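## Task

Undo the knot in the plastic bag's handles, then take exactly three fruit out and set them on the open table surface, not on the bag. The remaining fruit must stay inside the bag.

## Robot and tools

Robot: two arms, left_arm and right_arm, each with a parallel two-finger gripper and a wrist camera. Calibrated bases: left_arm at (-0.002, +0.337, +0.018) m, right_arm at (+0.001, -0.268, +0.022) m. The fingers point along the gripper's +z axis and separate along its y axis. end_effector_position is the spot between the pads, roughly 1 cm back from the fingertips.

Frame: the scene frame. Its origin sits at table-top height, halfway between the nominal bases, a few centimetres behind the near table edge. +x points out across the table, +z up, and left_arm is on the +y side. Image left and right do not match arm names. All reported hand positions (m), quaternions (wxyz) and targets use this frame. Reported poses can be off by a few cm, more when the arm reaches far.

Row layout, shared by execute_actions and move: one flat list of 14 numbers covering both arms, each in [-1, 1]: dx, dy, dz, rx, ry, rz, opening for left_arm, then those seven for right_arm. The six pose numbers are offsets from that arm's Hand target as it stood when the action or move began, along scene axes; 1.0 equals 0.6 m or 180 degrees, and rx, ry, rz form a single rotation vector turning about the Hand target's position. They are not poses. Sending six zeros re-requests the current Hand target. The opening is absolute: +1 fully open (0.093 m), -1 closed. An arm you want left alone still needs its current opening resent; zero is a real command.

execute_actions(actions, cameras): actions is a list of actions; each action is up to 15 rows, one per 1/30 s step, and a short action repeats its final row. Every row counts from the action's start pose, not from the row before it. Images return only when actions is empty or cameras names them (["all"], specific names, or []).

move(target, speed, blend, opening_speed, grip_force, blocking, cameras): drives grippers on straight paths toward target, which is one 14-number row or a list of up to 15 rows; every row is an offset from the same starting Hand targets. speed is m/s, 0.002 to 2.9, default 0.25 (rotation up to twice that in rad/s), one value or one per target. blend (m) rounds corners between listed targets; 0 stops at each. opening_speed is per second on the -1..+1 scale, at least 0.2. grip_force is newtons per pad, 10 to 50, one value or one per arm; in this task it is capped near 25 to 37 N regardless. Lower force closes slowly. blocking=false returns early while the motion continues. Moves last 0.5 to 10 s and do not avoid obstacles or the other arm. Its result adds a move: line saying how it ended (done, off_target, moving, held, fault) and which limits applied (paced = pose clipped, held = steps withheld). done means at rest within 10 mm and 2 degrees; it says nothing about contact.

wait(seconds 0 to 10, cameras): lets time pass holding last commands. stop(cameras): brakes a running move. zoom_image(camera, region [x0,y0,x1,y1] pixels, at most 504x504): enlarges part of the latest image from cam_high, cam_low, cam_left_wrist or cam_right_wrist (all 672x504). read_manual(section) returns only licence text. finished_scene(scene) closes the current scene, giving its number; it is final, and the goal must hold with the robot gone.

Result lines: Hand target is the last commanded pose after clipping; the next offsets start there. The gripper often rests short of it; resend the missing distance. Tool commands shows current commands. grip_measured is the gripper motor on the opening scale; pads meet near -0.94 and each mm of object width adds about 0.0208. It may read up to 0.02 high. After contact it keeps moving toward the command, so a reading below -0.94 does not prove an empty grip. To hold firmly, command roughly 0.24 below the reading for the object's width; round or soft fruit may need lower. Release by commanding well above that reading. Joint positions end with the pad gap in metres. Joint velocities may say within noise. Joint torques include arm weight, carry offsets and noise, and joints 1 to 3 wrap at ±28 N m.

Motion caveats: each step clips commanded orientation to within 40 degrees of the measured one. Friction and weight leave the gripper low, short or tilted, especially at long reach; small moves may fail or go sideways, so check after each move and correct tilt. A blocked arm keeps pushing until commanded back past the gripper. Avoid paths near an arm's own base (go around it). Faster moves hit harder.

Avoid: dropping fruit or releasing moving items, anything falling off the table (fails the task), hard hits on fixed or heavy things, the bar, plate (up to about 3 cm above table) and rail near the bases, grippers or wrist cameras touching each other, and one gripper closing on the other's fingers. Motor heat rises when holding loads, staying stretched, or pushing unreachably: MOTOR HOT appears at 75 °C, at 90 °C the arm folds and idles, at 100 °C it goes limp.

Each tool is called after "Request:" as name(argument=value, ...) on one line, values as JSON.

## Session

Request:
execute_actions(actions=[])

Scene clock: 0.00 s.
left_arm: end_effector_position=(+0.3801, +0.3612, +0.0861) grip_measured=+1.000 end_effector_quat_wxyz=(+0.526, -0.034, +0.842, +0.112) | right_arm: end_effector_position=(+0.3835, -0.3091, +0.0805) grip_measured=+1.000 end_effector_quat_wxyz=(+0.541, +0.092, +0.833, -0.064)
Joint positions: left_arm=[-0.064 1.562 0.377 0.745 -0.291 0.044 0.093] | right_arm=[-0.061 1.634 0.349 0.872 0.2 0.06 0.093]
Joint velocities: within noise
Joint torques (N m): no reading
Motor temperatures (°C): left_arm=[23 27 30 31 22 25 23] | right_arm=[25 30 32 29 25 28 24]
Heat: left arm: 31 °C; right arm: 32 °C.
Hand target: left_arm +0.3821, +0.3607, +0.0901; +0.531, -0.034, +0.839, +0.111 | right_arm +0.3859, -0.3084, +0.0852; +0.547, +0.092, +0.830, -0.062
Tool commands: left_gripper/opening=+1.0 right_gripper/opening=+1.0

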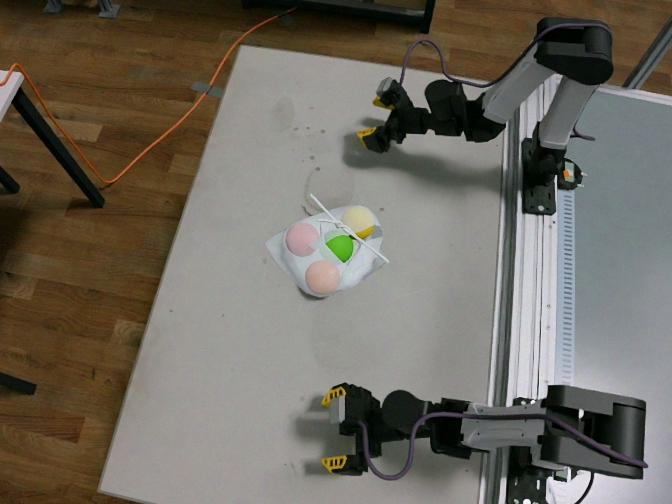

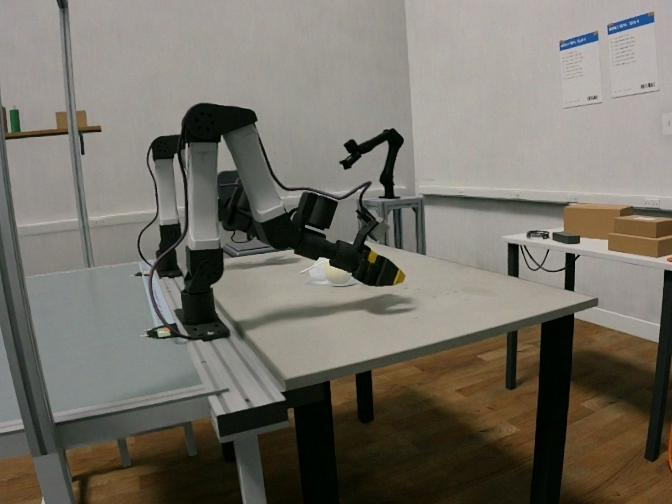

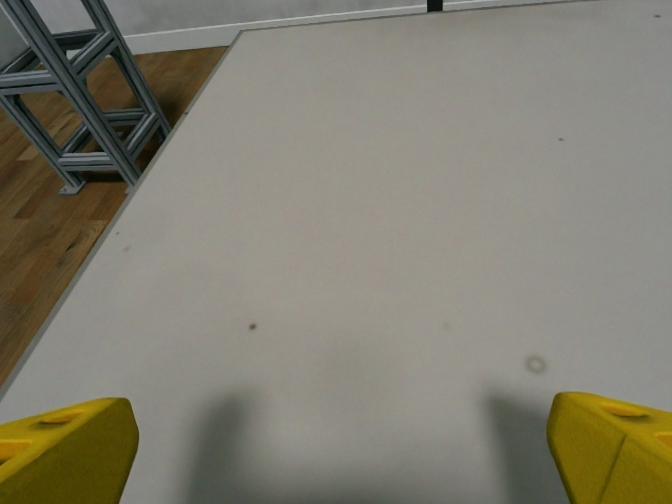

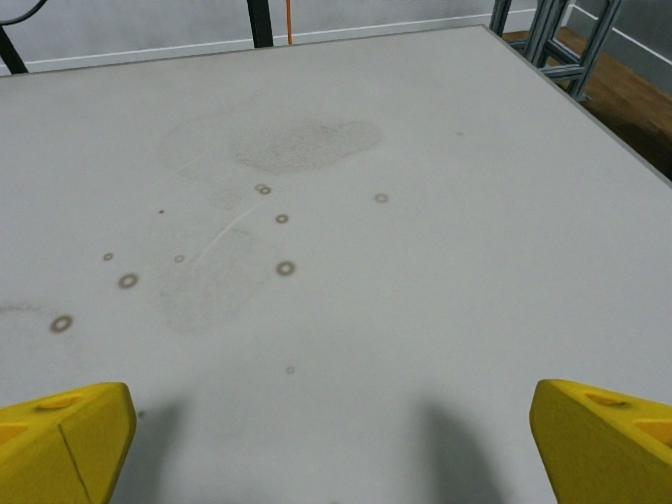

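Request:
zoom_image(camera="cam_high", region=[240, 180, 410, 310])

Request:
zoom_image(camera="cam_low", region=[280, 230, 420, 310])

Scaled by 2.965 from the camera's 672x504 image, which has a finer 960x720 frame.

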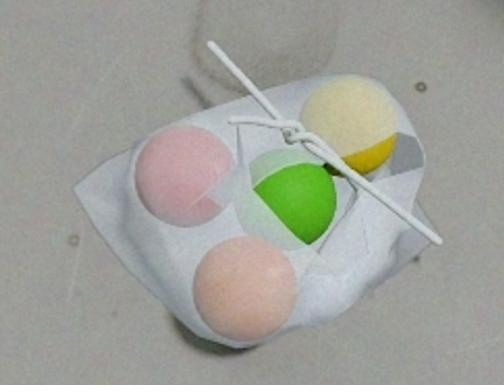

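Scaled by 3.600 from the camera's 672x504 image, which has a finer 960x720 frame.

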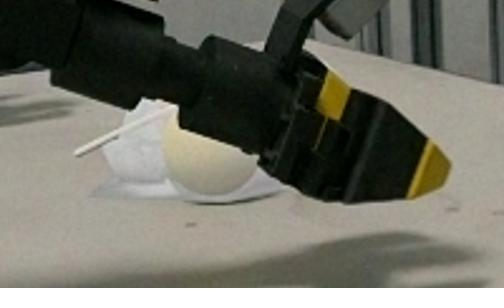

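Request:
move(target=[0,0,0,0,0,0,1, -0.055,0.38,0.275,-0.0157,0.1227,0.2234,1], cameras=["all"])

Scene clock: 29.10 s.
left_arm: end_effector_position=(+0.3801, +0.3612, +0.0861) grip_measured=+1.000 end_effector_quat_wxyz=(+0.526, -0.034, +0.842, +0.112) | right_arm: end_effector_position=(+0.3543, -0.0851, +0.2475) grip_measured=+1.000 end_effector_quat_wxyz=(+0.381, -0.213, +0.895, +0.090)
Joint positions: left_arm=[-0.064 1.562 0.377 0.745 -0.291 0.044 0.093] | right_arm=[0.466 1.39 1.23 -0.61 0.047 0.014 0.093]
Joint torques (N m): left_arm=[-0.28 -5.18 6.54 2.23 -0.1 0] | right_arm=[0.32 -4.46 10.65 1.21 -0.1 0.02]
Motor temperatures (°C): left_arm=[23 29 33 39 22 25 23] | right_arm=[25 33 34 33 25 28 24]
Heat: left arm: 39 °C; right arm: 34 °C.
Hand target: left_arm +0.3821, +0.3607, +0.0901; +0.531, -0.034, +0.839, +0.111 | right_arm +0.3529, -0.0804, +0.2500; +0.371, -0.224, +0.896, +0.092
Off the commanded pose: left_arm 0.005 m, 1 deg | right_arm 0.006 m, 2 deg.
move: done

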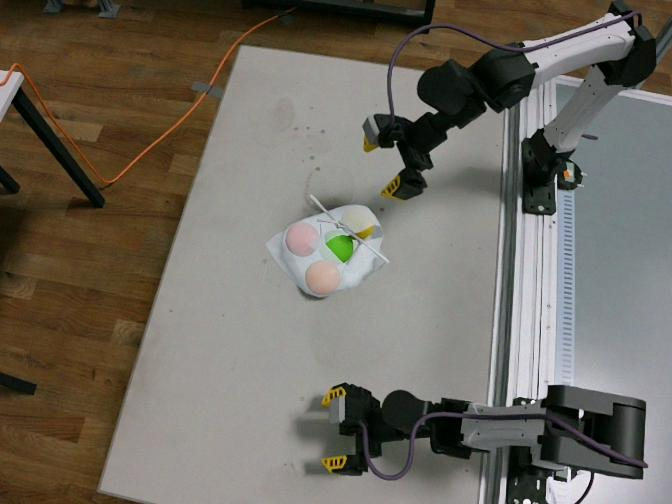

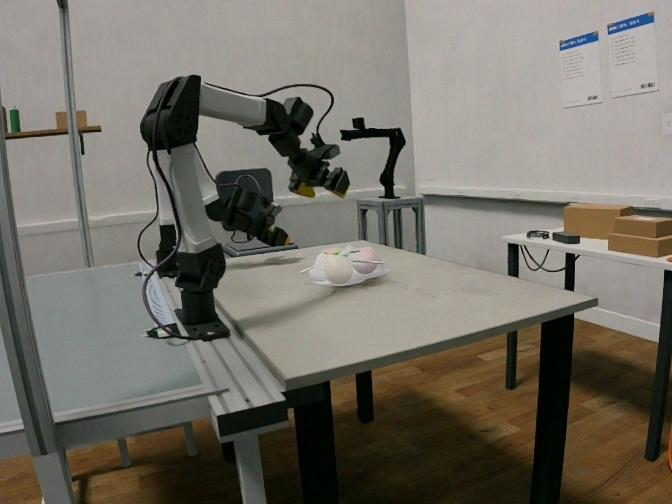

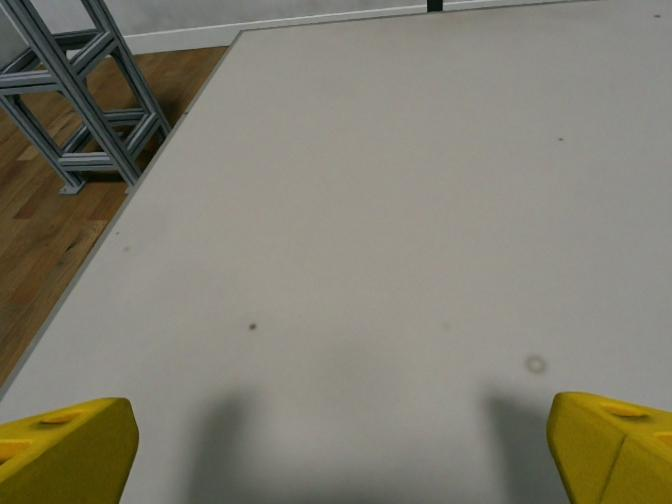

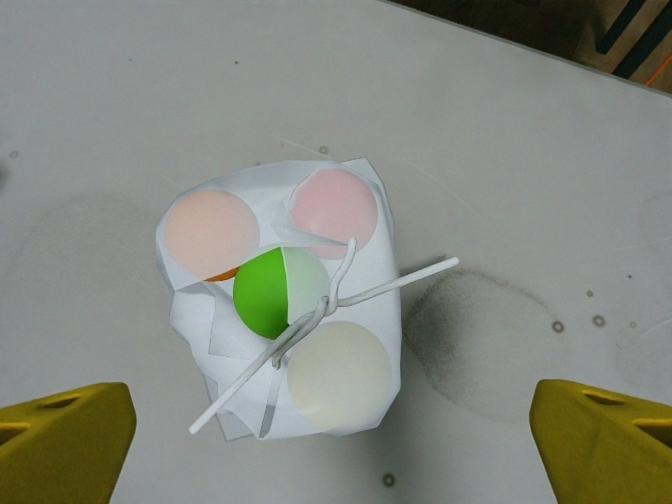

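Request:
zoom_image(camera="cam_right_wrist", region=[140, 140, 480, 460])

Request:
zoom_image(camera="cam_right_wrist", region=[240, 220, 400, 380])

Request:
zoom_image(camera="cam_low", region=[280, 230, 410, 300])

Scaled by 1.482 from the camera's 672x504 image, which has a finer 960x720 frame.

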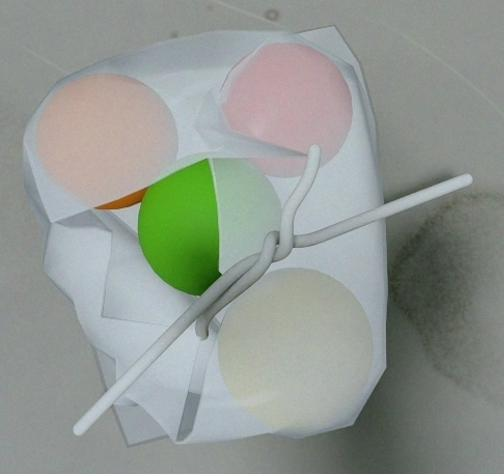

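Scaled by 3.150 from the camera's 672x504 image, which has a finer 960x720 frame.

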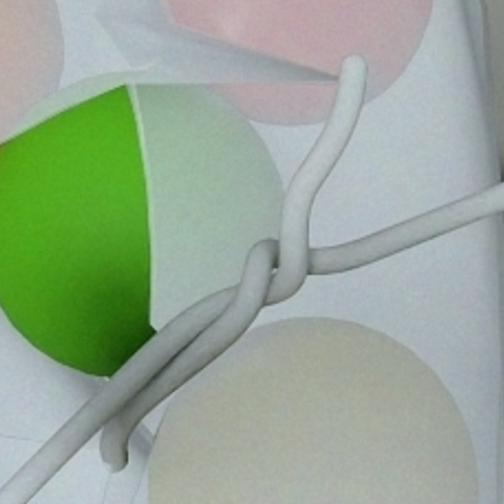

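Scaled by 3.877 from the camera's 672x504 image, which has a finer 960x720 frame.

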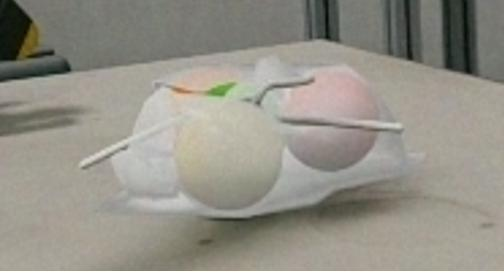

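Request:
move(target=[-0.2252,-0.4003,0.0998,-0.0624,-0.0398,-0.2870,1, 0,0,0,0,0,0,1], cameras=["cam_high","cam_left_wrist"])

Request:
zoom_image(camera="cam_left_wrist", region=[160, 100, 520, 370])

Scene clock: 69.07 s.
left_arm: end_effector_position=(+0.2499, +0.1243, +0.1543) grip_measured=+1.000 end_effector_quat_wxyz=(+0.582, +0.274, +0.738, -0.204) | right_arm: end_effector_position=(+0.3543, -0.0851, +0.2474) grip_measured=+1.000 end_effector_quat_wxyz=(+0.381, -0.213, +0.895, +0.090)
Joint positions: left_arm=[-0.728 1.06 0.186 0.635 -0.041 0.024 0.093] | right_arm=[0.466 1.39 1.23 -0.61 0.047 0.014 0.093]
Joint torques (N m): left_arm=[-0.7 -1.57 7.9 2.16 0.16 -0.15] | right_arm=[0.43 -4.52 10.37 1.23 -0.09 0.05]
Motor temperatures (°C): left_arm=[23 30 34 42 22 25 22] | right_arm=[25 31 42 32 25 27 24]
Heat: left arm: 42 °C; right arm: 42 °C.
Hand target: left_arm +0.2470, +0.1205, +0.1500; +0.570, +0.278, +0.743, -0.213 | right_arm +0.3529, -0.0804, +0.2500; +0.371, -0.224, +0.896, +0.092
Off the commanded pose: left_arm 0.006 m, 2 deg | right_arm 0.006 m, 2 deg.
move: done
Images, in order (width x height): cam_high 672x504, cam_left_wrist 672x504.

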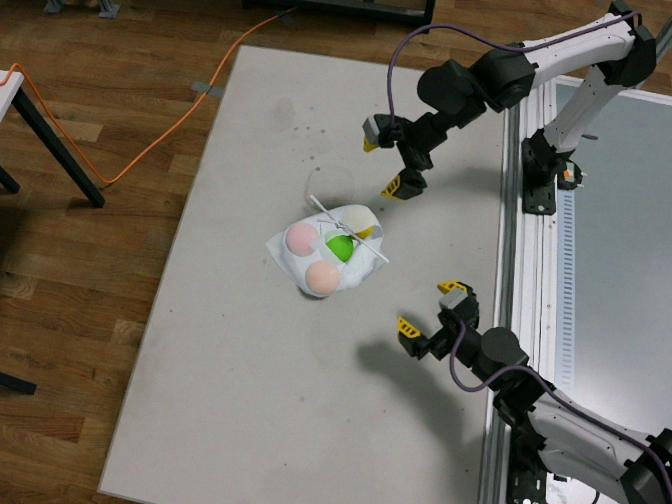

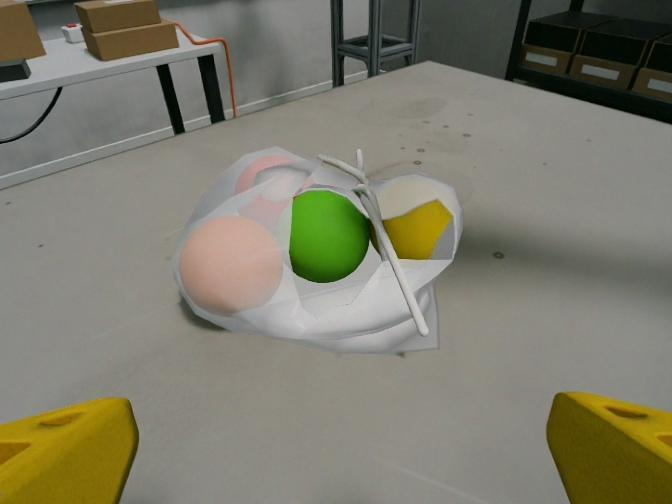

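Scaled by 1.400 from the camera's 672x504 image, which has a finer 960x720 frame.

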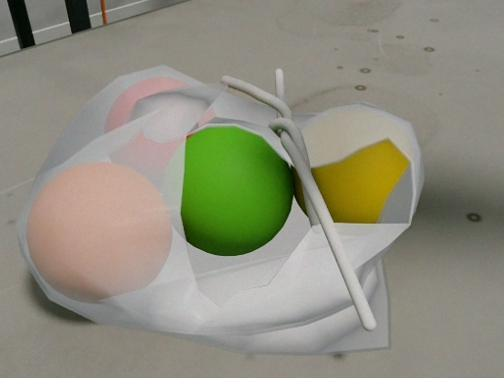

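Request:
zoom_image(camera="cam_left_wrist", region=[300, 140, 440, 260])

Request:
zoom_image(camera="cam_left_wrist", region=[330, 230, 460, 360])

Scaled by 3.600 from the camera's 672x504 image, which has a finer 960x720 frame.

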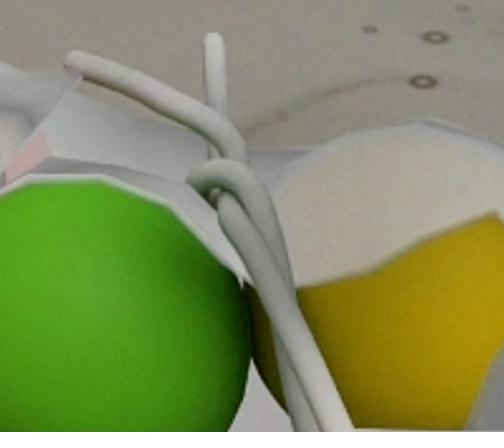

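Scaled by 3.877 from the camera's 672x504 image, which has a finer 960x720 frame.

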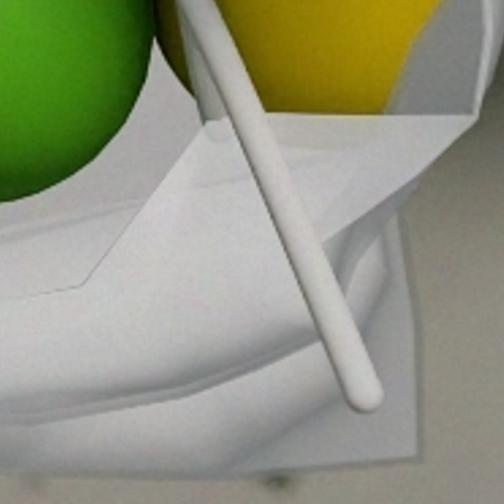

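Request:
move(target=[0,0,0,0,0,0,1, 0.0618,0.0573,-0.1683,-0.0199,0.0816,-0.1549,-0.1], cameras=["cam_low","cam_left_wrist","cam_right_wrist"])

Request:
zoom_image(camera="cam_right_wrist", region=[200, 130, 480, 340])

Request:
zoom_image(camera="cam_left_wrist", region=[270, 100, 470, 250])

Scene clock: 170.13 s.
left_arm: end_effector_position=(+0.2499, +0.1243, +0.1543) grip_measured=+1.000 end_effector_quat_wxyz=(+0.582, +0.273, +0.738, -0.205) | right_arm: end_effector_position=(+0.3898, -0.0501, +0.1487) grip_measured=-0.097 end_effector_quat_wxyz=(+0.263, +0.001, +0.965, +0.007)
Joint positions: left_arm=[-0.728 1.06 0.186 0.635 -0.041 0.023 0.093] | right_arm=[0.59 1.842 1.479 -0.76 0.314 0.558 0.041]
Joint torques (N m): left_arm=[-0.69 -1.58 7.94 2.17 0.18 -0.11] | right_arm=[0.73 -7.77 9.85 0.82 0.4 0.24]
Heat: left arm: 45 °C; right arm: 46 °C.
Hand target: left_arm +0.2470, +0.1205, +0.1500; +0.570, +0.278, +0.743, -0.213 | right_arm +0.3900, -0.0461, +0.1492; +0.259, +0.000, +0.966, +0.000
Off the commanded pose: left_arm 0.006 m, 2 deg | right_arm 0.004 m, 1 deg.
move: done
Images, in order (width x height): cam_low 672x504, cam_left_wrist 672x504, cam_right_wrist 672x504.

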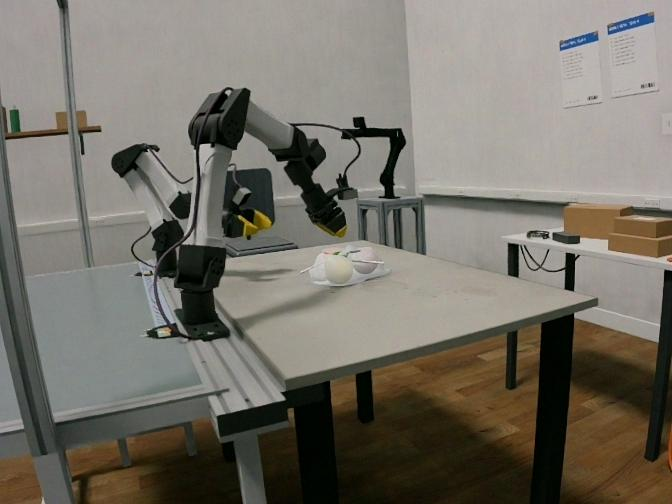

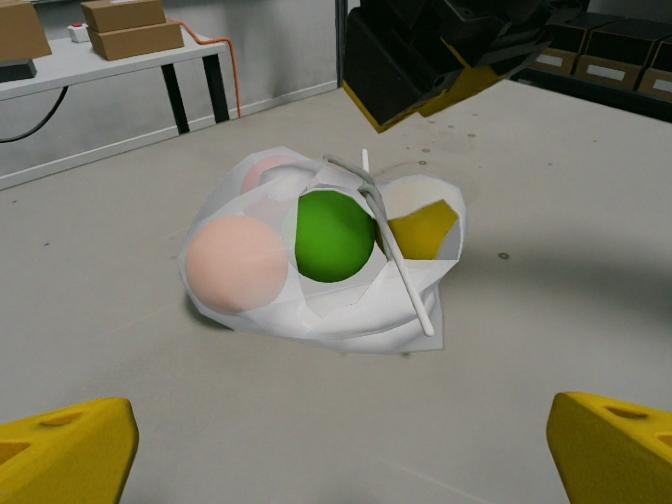

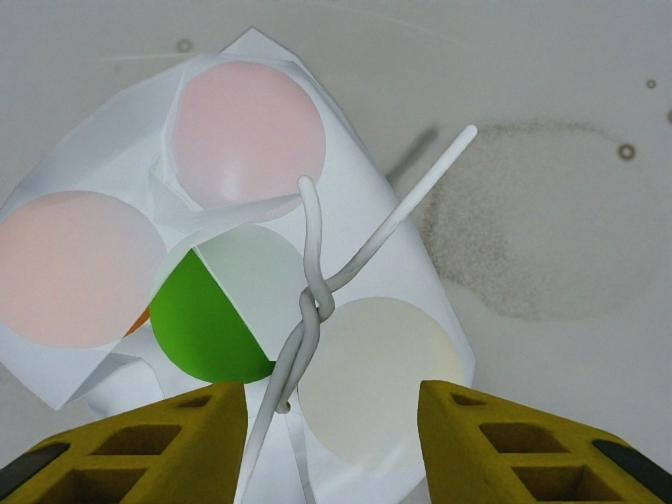

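Scaled by 1.800 from the camera's 672x504 image, which has a finer 960x720 frame.

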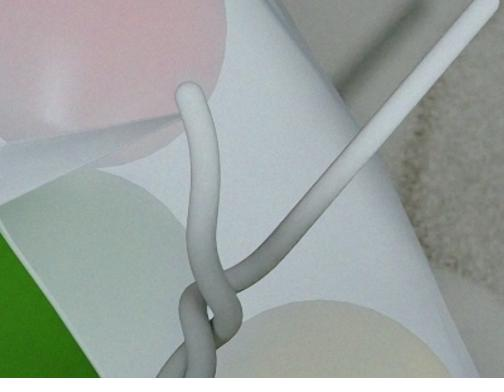

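Scaled by 2.520 from the camera's 672x504 image, which has a finer 960x720 frame.

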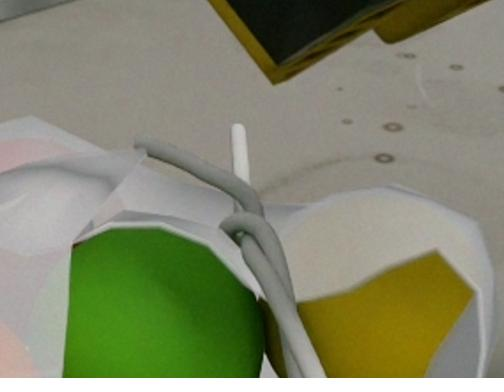

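Request:
move(target=[0,0,0,0,0,0,1, 0.055,0.0168,-0.072,0,0,0,-0.36], speed=0.15, cameras=["cam_left_wrist","cam_right_wrist"])

Request:
zoom_image(camera="cam_left_wrist", region=[270, 100, 470, 250])

Scene clock: 187.10 s.
left_arm: end_effector_position=(+0.2499, +0.1243, +0.1543) grip_measured=+1.000 end_effector_quat_wxyz=(+0.582, +0.273, +0.738, -0.205) | right_arm: end_effector_position=(+0.4103, -0.0427, +0.1022) grip_measured=-0.357 end_effector_quat_wxyz=(+0.245, +0.000, +0.970, -0.010)
Joint positions: left_arm=[-0.728 1.06 0.186 0.635 -0.041 0.023 0.093] | right_arm=[0.575 1.991 1.512 -0.691 0.314 0.549 0.028]
Joint torques (N m): left_arm=[-0.69 -1.57 7.87 2.15 0.2 -0.14] | right_arm=[-0.81 -8.95 9.51 1.24 0.26 0.04]
Heat: left arm: 46 °C; right arm: 44 °C.
Hand target: left_arm +0.2470, +0.1205, +0.1500; +0.570, +0.278, +0.743, -0.213 | right_arm +0.4230, -0.0360, +0.1060; +0.259, +0.000, +0.966, +0.000
Off the commanded pose: left_arm 0.006 m, 2 deg | right_arm 0.015 m, 2 deg.
move: off_target (right_arm)
Images, in order (width x height): cam_left_wrist 672x504, cam_right_wrist 672x504.

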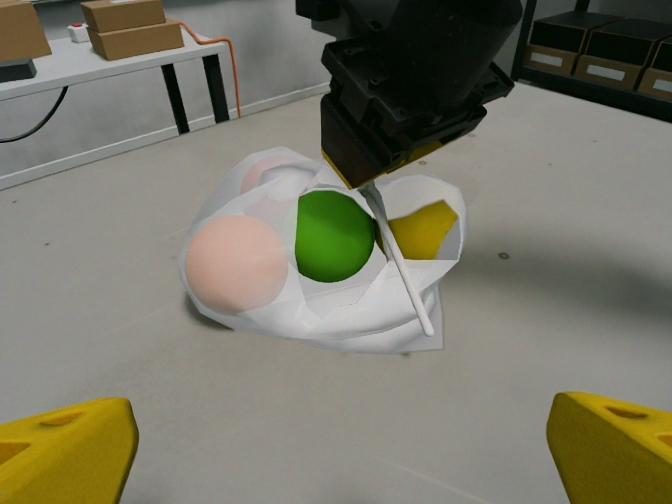

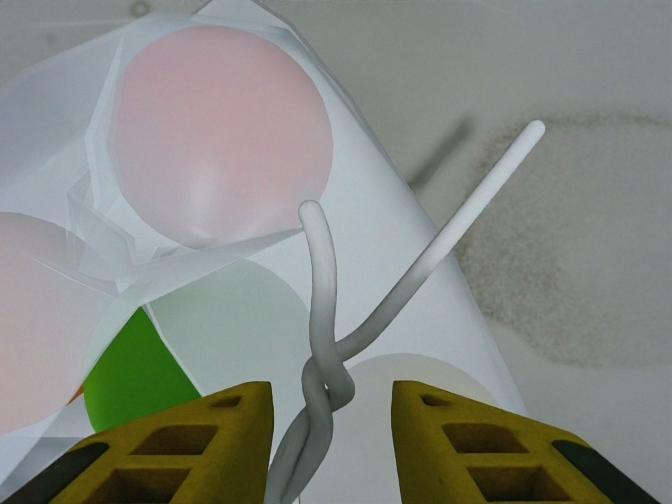

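Scaled by 2.520 from the camera's 672x504 image, which has a finer 960x720 frame.

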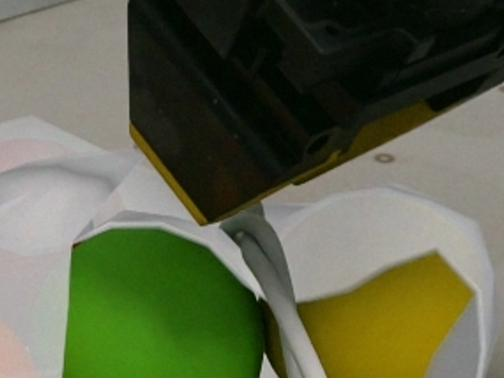

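Request:
move(target=[0,0,0,0,0,0,1, 0.0428,0.0062,-0.0353,0,0,0,-0.36], speed=0.1, cameras=["cam_left_wrist","cam_right_wrist"])

Request:
zoom_image(camera="cam_left_wrist", region=[270, 100, 470, 250])

Scene clock: 199.67 s.
left_arm: end_effector_position=(+0.2499, +0.1243, +0.1543) grip_measured=+1.000 end_effector_quat_wxyz=(+0.582, +0.273, +0.738, -0.205) | right_arm: end_effector_position=(+0.4431, -0.0383, +0.0926) grip_measured=-0.358 end_effector_quat_wxyz=(+0.263, +0.007, +0.965, -0.004)
Joint positions: left_arm=[-0.728 1.06 0.186 0.635 -0.041 0.023 0.093] | right_arm=[0.544 2.084 1.592 -0.632 0.314 0.524 0.028]
Joint torques (N m): left_arm=[-0.65 -1.52 8.01 2.14 0.18 -0.12] | right_arm=[-0.46 -8.47 8.9 1.09 0.12 -0.01]
Motor temperatures (°C): left_arm=[23 25 36 46 21 24 22] | right_arm=[25 35 44 31 25 27 24]
Heat: left arm: 46 °C; right arm: 44 °C.
Hand target: left_arm +0.2470, +0.1205, +0.1500; +0.570, +0.278, +0.743, -0.213 | right_arm +0.4487, -0.0323, +0.0848; +0.259, +0.000, +0.966, +0.000
Off the commanded pose: left_arm 0.006 m, 2 deg | right_arm 0.011 m, 1 deg.
move: off_target (right_arm)
Images, in order (width x height): cam_left_wrist 672x504, cam_right_wrist 672x504.

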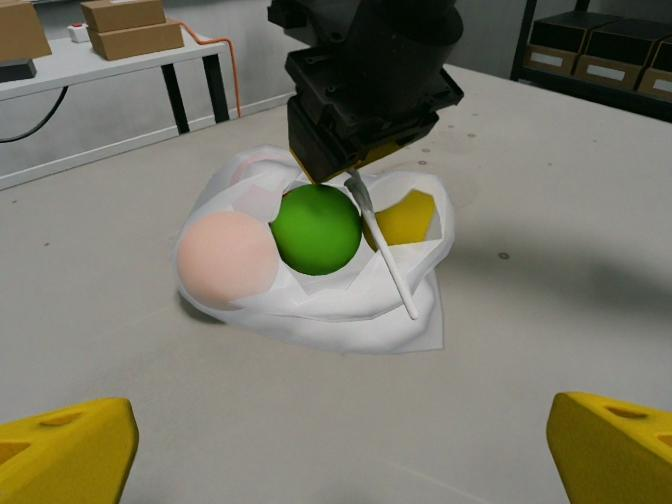

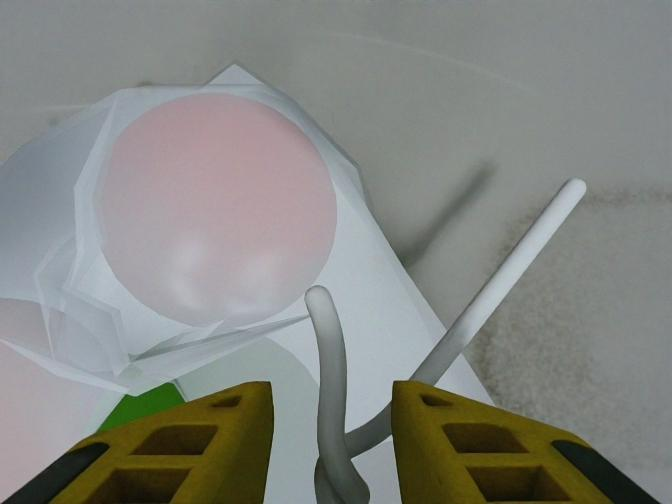

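Scaled by 2.520 from the camera's 672x504 image, which has a finer 960x720 frame.

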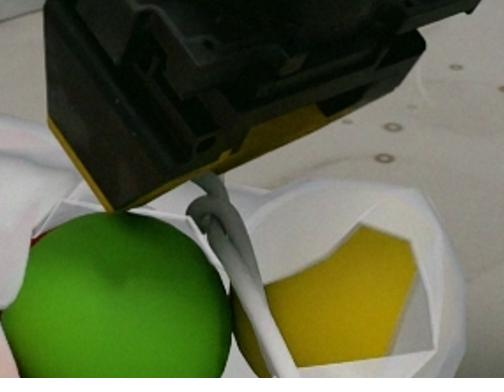

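Request:
move(target=[0,0,0,0,0,0,1, 0,0,0,0,0,0,-1], opening_speed=0.6, cameras=["cam_left_wrist","cam_right_wrist"])

Request:
zoom_image(camera="cam_left_wrist", region=[270, 100, 470, 250])

Scene clock: 208.03 s.
left_arm: end_effector_position=(+0.2499, +0.1243, +0.1543) grip_measured=+1.000 end_effector_quat_wxyz=(+0.582, +0.273, +0.738, -0.205) | right_arm: end_effector_position=(+0.4429, -0.0383, +0.0902) grip_measured=-0.897 end_effector_quat_wxyz=(+0.261, +0.006, +0.965, -0.006)
Joint positions: left_arm=[-0.728 1.06 0.186 0.635 -0.041 0.023 0.093] | right_arm=[0.544 2.089 1.592 -0.632 0.314 0.522 0.002]
Joint torques (N m): left_arm=[-0.69 -1.63 7.86 2.15 0.17 -0.13] | right_arm=[-0.32 -8.94 8.94 1.16 0.08 0.01]
Heat: left arm: 46 °C; right arm: 43 °C.
Hand target: left_arm +0.2470, +0.1205, +0.1500; +0.570, +0.278, +0.743, -0.213 | right_arm +0.4486, -0.0323, +0.0847; +0.259, +0.000, +0.966, +0.000
Off the commanded pose: left_arm 0.006 m, 2 deg | right_arm 0.010 m, 1 deg.
move: done
Images, in order (width x height): cam_left_wrist 672x504, cam_right_wrist 672x504.

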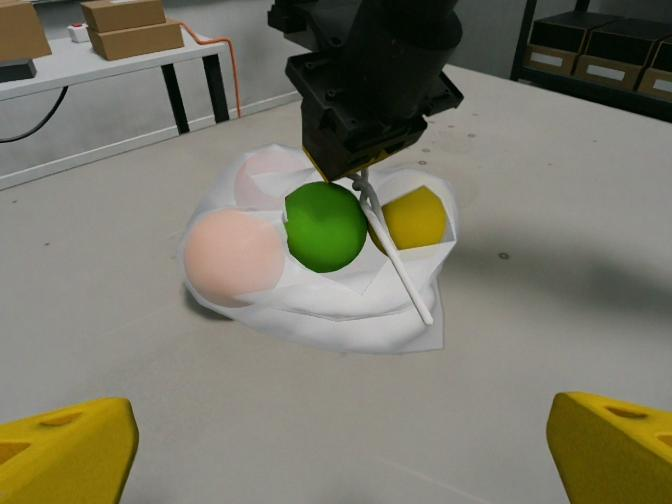

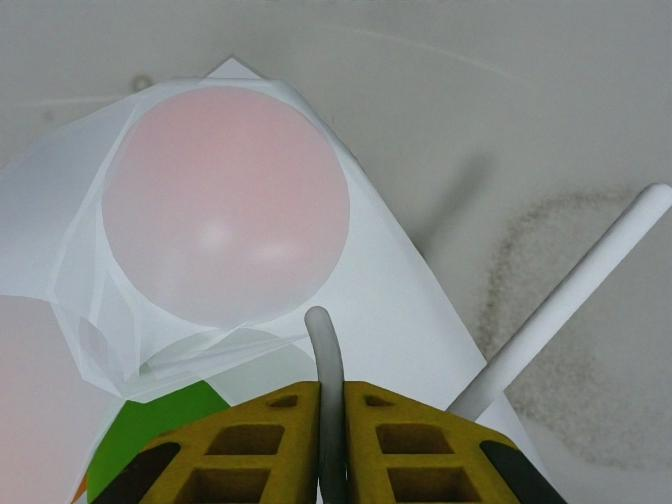

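Scaled by 2.520 from the camera's 672x504 image, which has a finer 960x720 frame.

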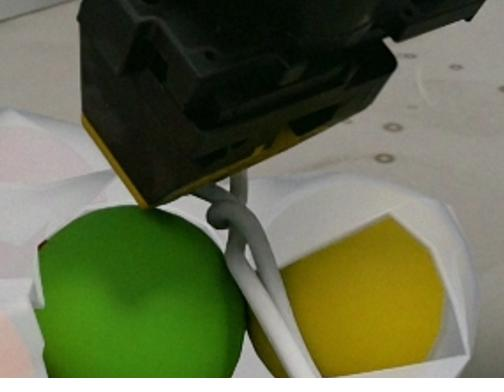

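Request:
move(target=[0,0,0,0,0,0,1, 0.05,0.0,0.06,0,0,0,-1], speed=0.08, cameras=["cam_left_wrist","cam_right_wrist"])

Request:
zoom_image(camera="cam_left_wrist", region=[250, 80, 470, 250])

Scene clock: 217.57 s.
left_arm: end_effector_position=(+0.2499, +0.1243, +0.1543) grip_measured=+1.000 end_effector_quat_wxyz=(+0.582, +0.273, +0.738, -0.205) | right_arm: end_effector_position=(+0.4773, -0.0331, +0.1261) grip_measured=-0.897 end_effector_quat_wxyz=(+0.272, +0.006, +0.962, +0.002)
Joint positions: left_arm=[-0.728 1.06 0.186 0.635 -0.041 0.023 0.093] | right_arm=[0.513 2.168 1.848 -0.77 0.299 0.489 0.002]
Joint torques (N m): left_arm=[-0.69 -1.61 7.95 2.16 0.17 -0.13] | right_arm=[-0.55 -10.07 9.96 0.79 0.09 0.03]
Heat: left arm: 47 °C; right arm: 42 °C.
Hand target: left_arm +0.2470, +0.1205, +0.1500; +0.570, +0.278, +0.743, -0.213 | right_arm +0.4786, -0.0322, +0.1208; +0.259, +0.000, +0.966, +0.000
Off the commanded pose: left_arm 0.006 m, 2 deg | right_arm 0.006 m, 2 deg.
move: done
Images, in order (width x height): cam_left_wrist 672x504, cam_right_wrist 672x504.

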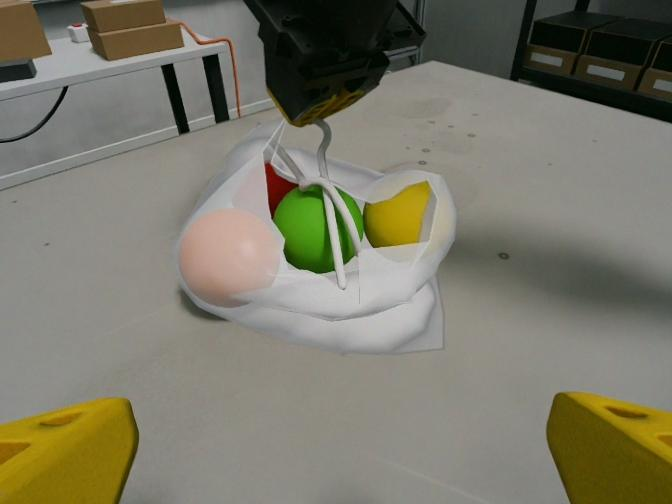

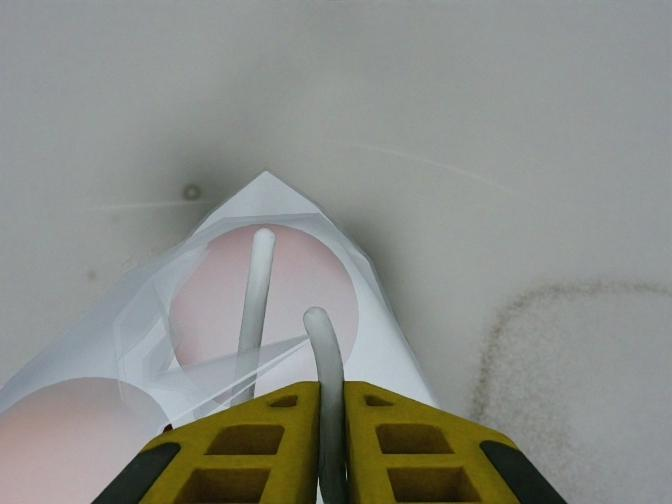

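Scaled by 2.291 from the camera's 672x504 image, which has a finer 960x720 frame.

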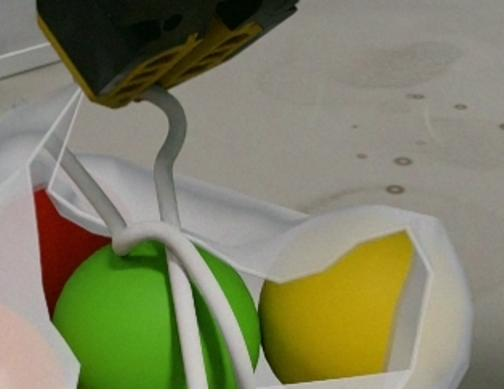

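Request:
move(target=[0,0,0,0,0,0,1, 0.035,0.0,0.075,0,0,0,-1], speed=0.08, cameras=["cam_left_wrist","cam_right_wrist","cam_low"])

Request:
zoom_image(camera="cam_left_wrist", region=[250, 80, 470, 310])

Scene clock: 223.50 s.
left_arm: end_effector_position=(+0.2499, +0.1243, +0.1543) grip_measured=+1.000 end_effector_quat_wxyz=(+0.582, +0.273, +0.738, -0.205) | right_arm: end_effector_position=(+0.4984, -0.0319, +0.1718) grip_measured=-0.897 end_effector_quat_wxyz=(+0.272, +0.005, +0.962, +0.002)
Joint positions: left_arm=[-0.728 1.06 0.186 0.635 -0.041 0.023 0.093] | right_arm=[0.493 2.267 2.192 -1.009 0.288 0.469 0.002]
Joint torques (N m): left_arm=[-0.72 -1.54 7.94 2.15 0.17 -0.13] | right_arm=[-0.92 -10.45 9.98 0.84 0.11 0]
Heat: left arm: 47 °C; right arm: 43 °C.
Hand target: left_arm +0.2470, +0.1205, +0.1500; +0.570, +0.278, +0.743, -0.213 | right_arm +0.4997, -0.0323, +0.1658; +0.259, +0.000, +0.966, +0.000
Off the commanded pose: left_arm 0.006 m, 2 deg | right_arm 0.006 m, 2 deg.
move: done
Images, in order (width x height): cam_low 672x504, cam_left_wrist 672x504, cam_right_wrist 672x504.

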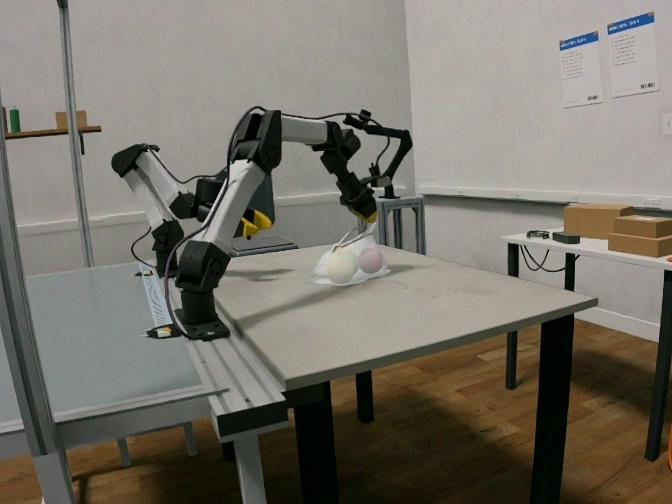

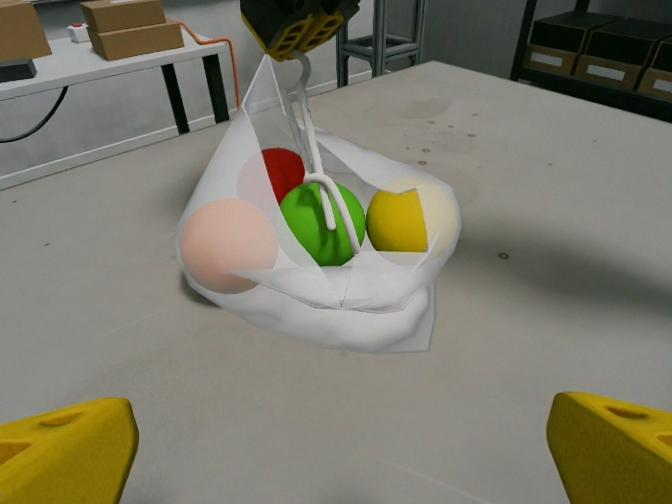

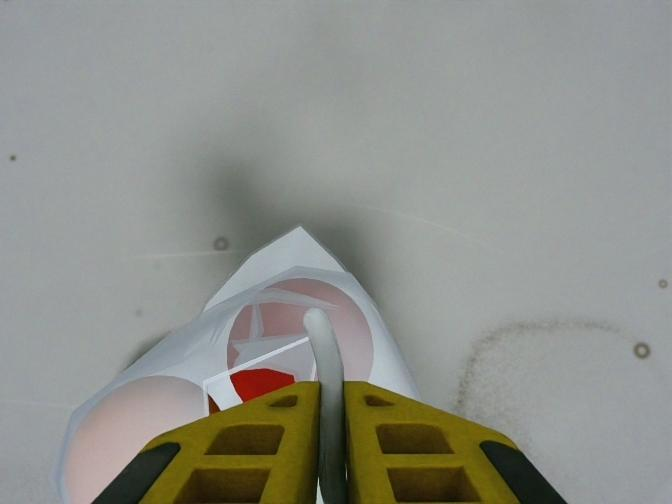

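Scaled by 2.191 from the camera's 672x504 image, which has a finer 960x720 frame.

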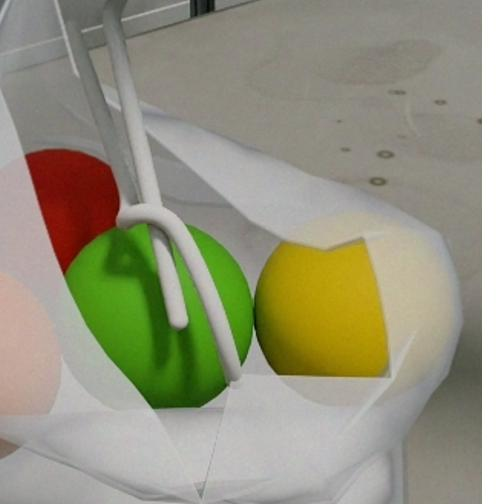

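Request:
move(target=[0,0,0,0,0,0,1, 0.0,0.0,0.075,0,0,0,-1], speed=0.08, cameras=["cam_left_wrist","cam_right_wrist","cam_low"])

Request:
zoom_image(camera="cam_left_wrist", region=[220, 20, 470, 310])

Scene clock: 229.13 s.
left_arm: end_effector_position=(+0.2499, +0.1243, +0.1543) grip_measured=+1.000 end_effector_quat_wxyz=(+0.582, +0.273, +0.738, -0.205) | right_arm: end_effector_position=(+0.4999, -0.0318, +0.2193) grip_measured=-0.897 end_effector_quat_wxyz=(+0.274, +0.005, +0.962, +0.005)
Joint positions: left_arm=[-0.728 1.06 0.186 0.635 -0.041 0.023 0.093] | right_arm=[0.493 2.377 2.58 -1.282 0.286 0.468 0.002]
Joint torques (N m): left_arm=[-0.7 -1.65 7.91 2.16 0.19 -0.11] | right_arm=[-0.61 -10.5 8.99 0.84 0.13 0.05]
Motor temperatures (°C): left_arm=[23 25 37 47 21 24 22] | right_arm=[25 40 42 30 25 27 24]
Heat: left arm: 47 °C; right arm: 42 °C.
Hand target: left_arm +0.2470, +0.1205, +0.1500; +0.570, +0.278, +0.743, -0.213 | right_arm +0.4997, -0.0322, +0.2108; +0.259, +0.000, +0.966, +0.000
Off the commanded pose: left_arm 0.006 m, 2 deg | right_arm 0.009 m, 2 deg.
move: done
Images, in order (width x height): cam_low 672x504, cam_left_wrist 672x504, cam_right_wrist 672x504.

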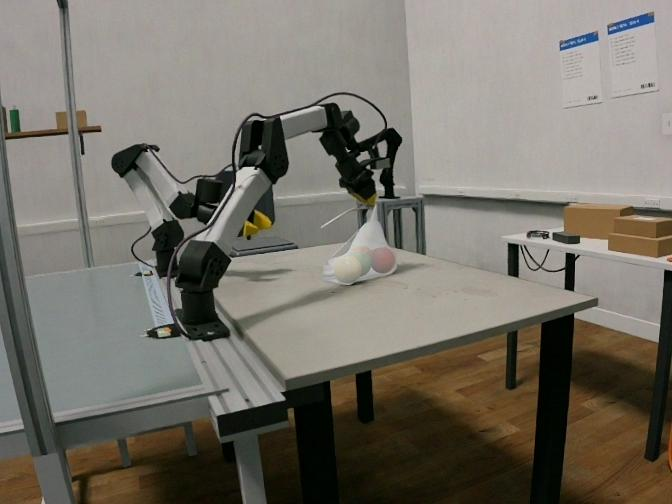

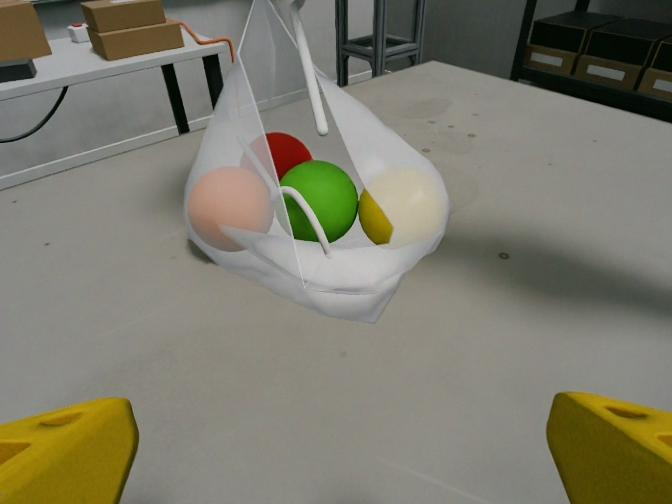

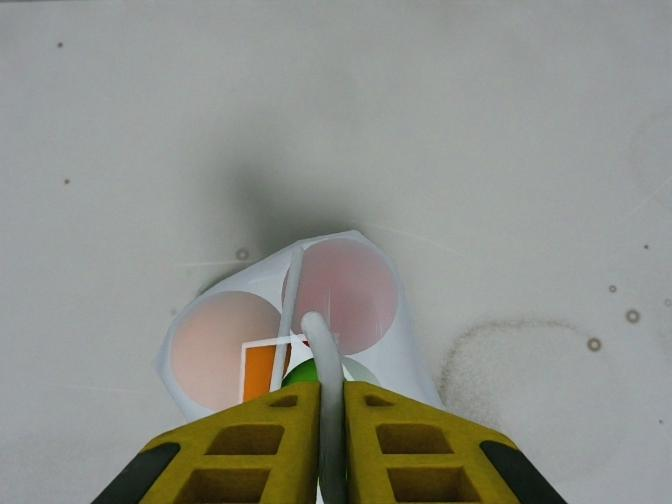

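Scaled by 1.738 from the camera's 672x504 image, which has a finer 960x720 frame.

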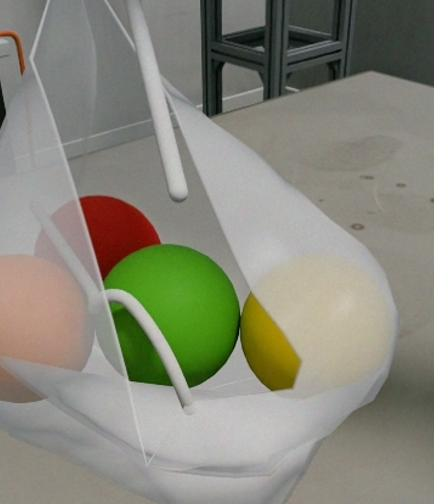

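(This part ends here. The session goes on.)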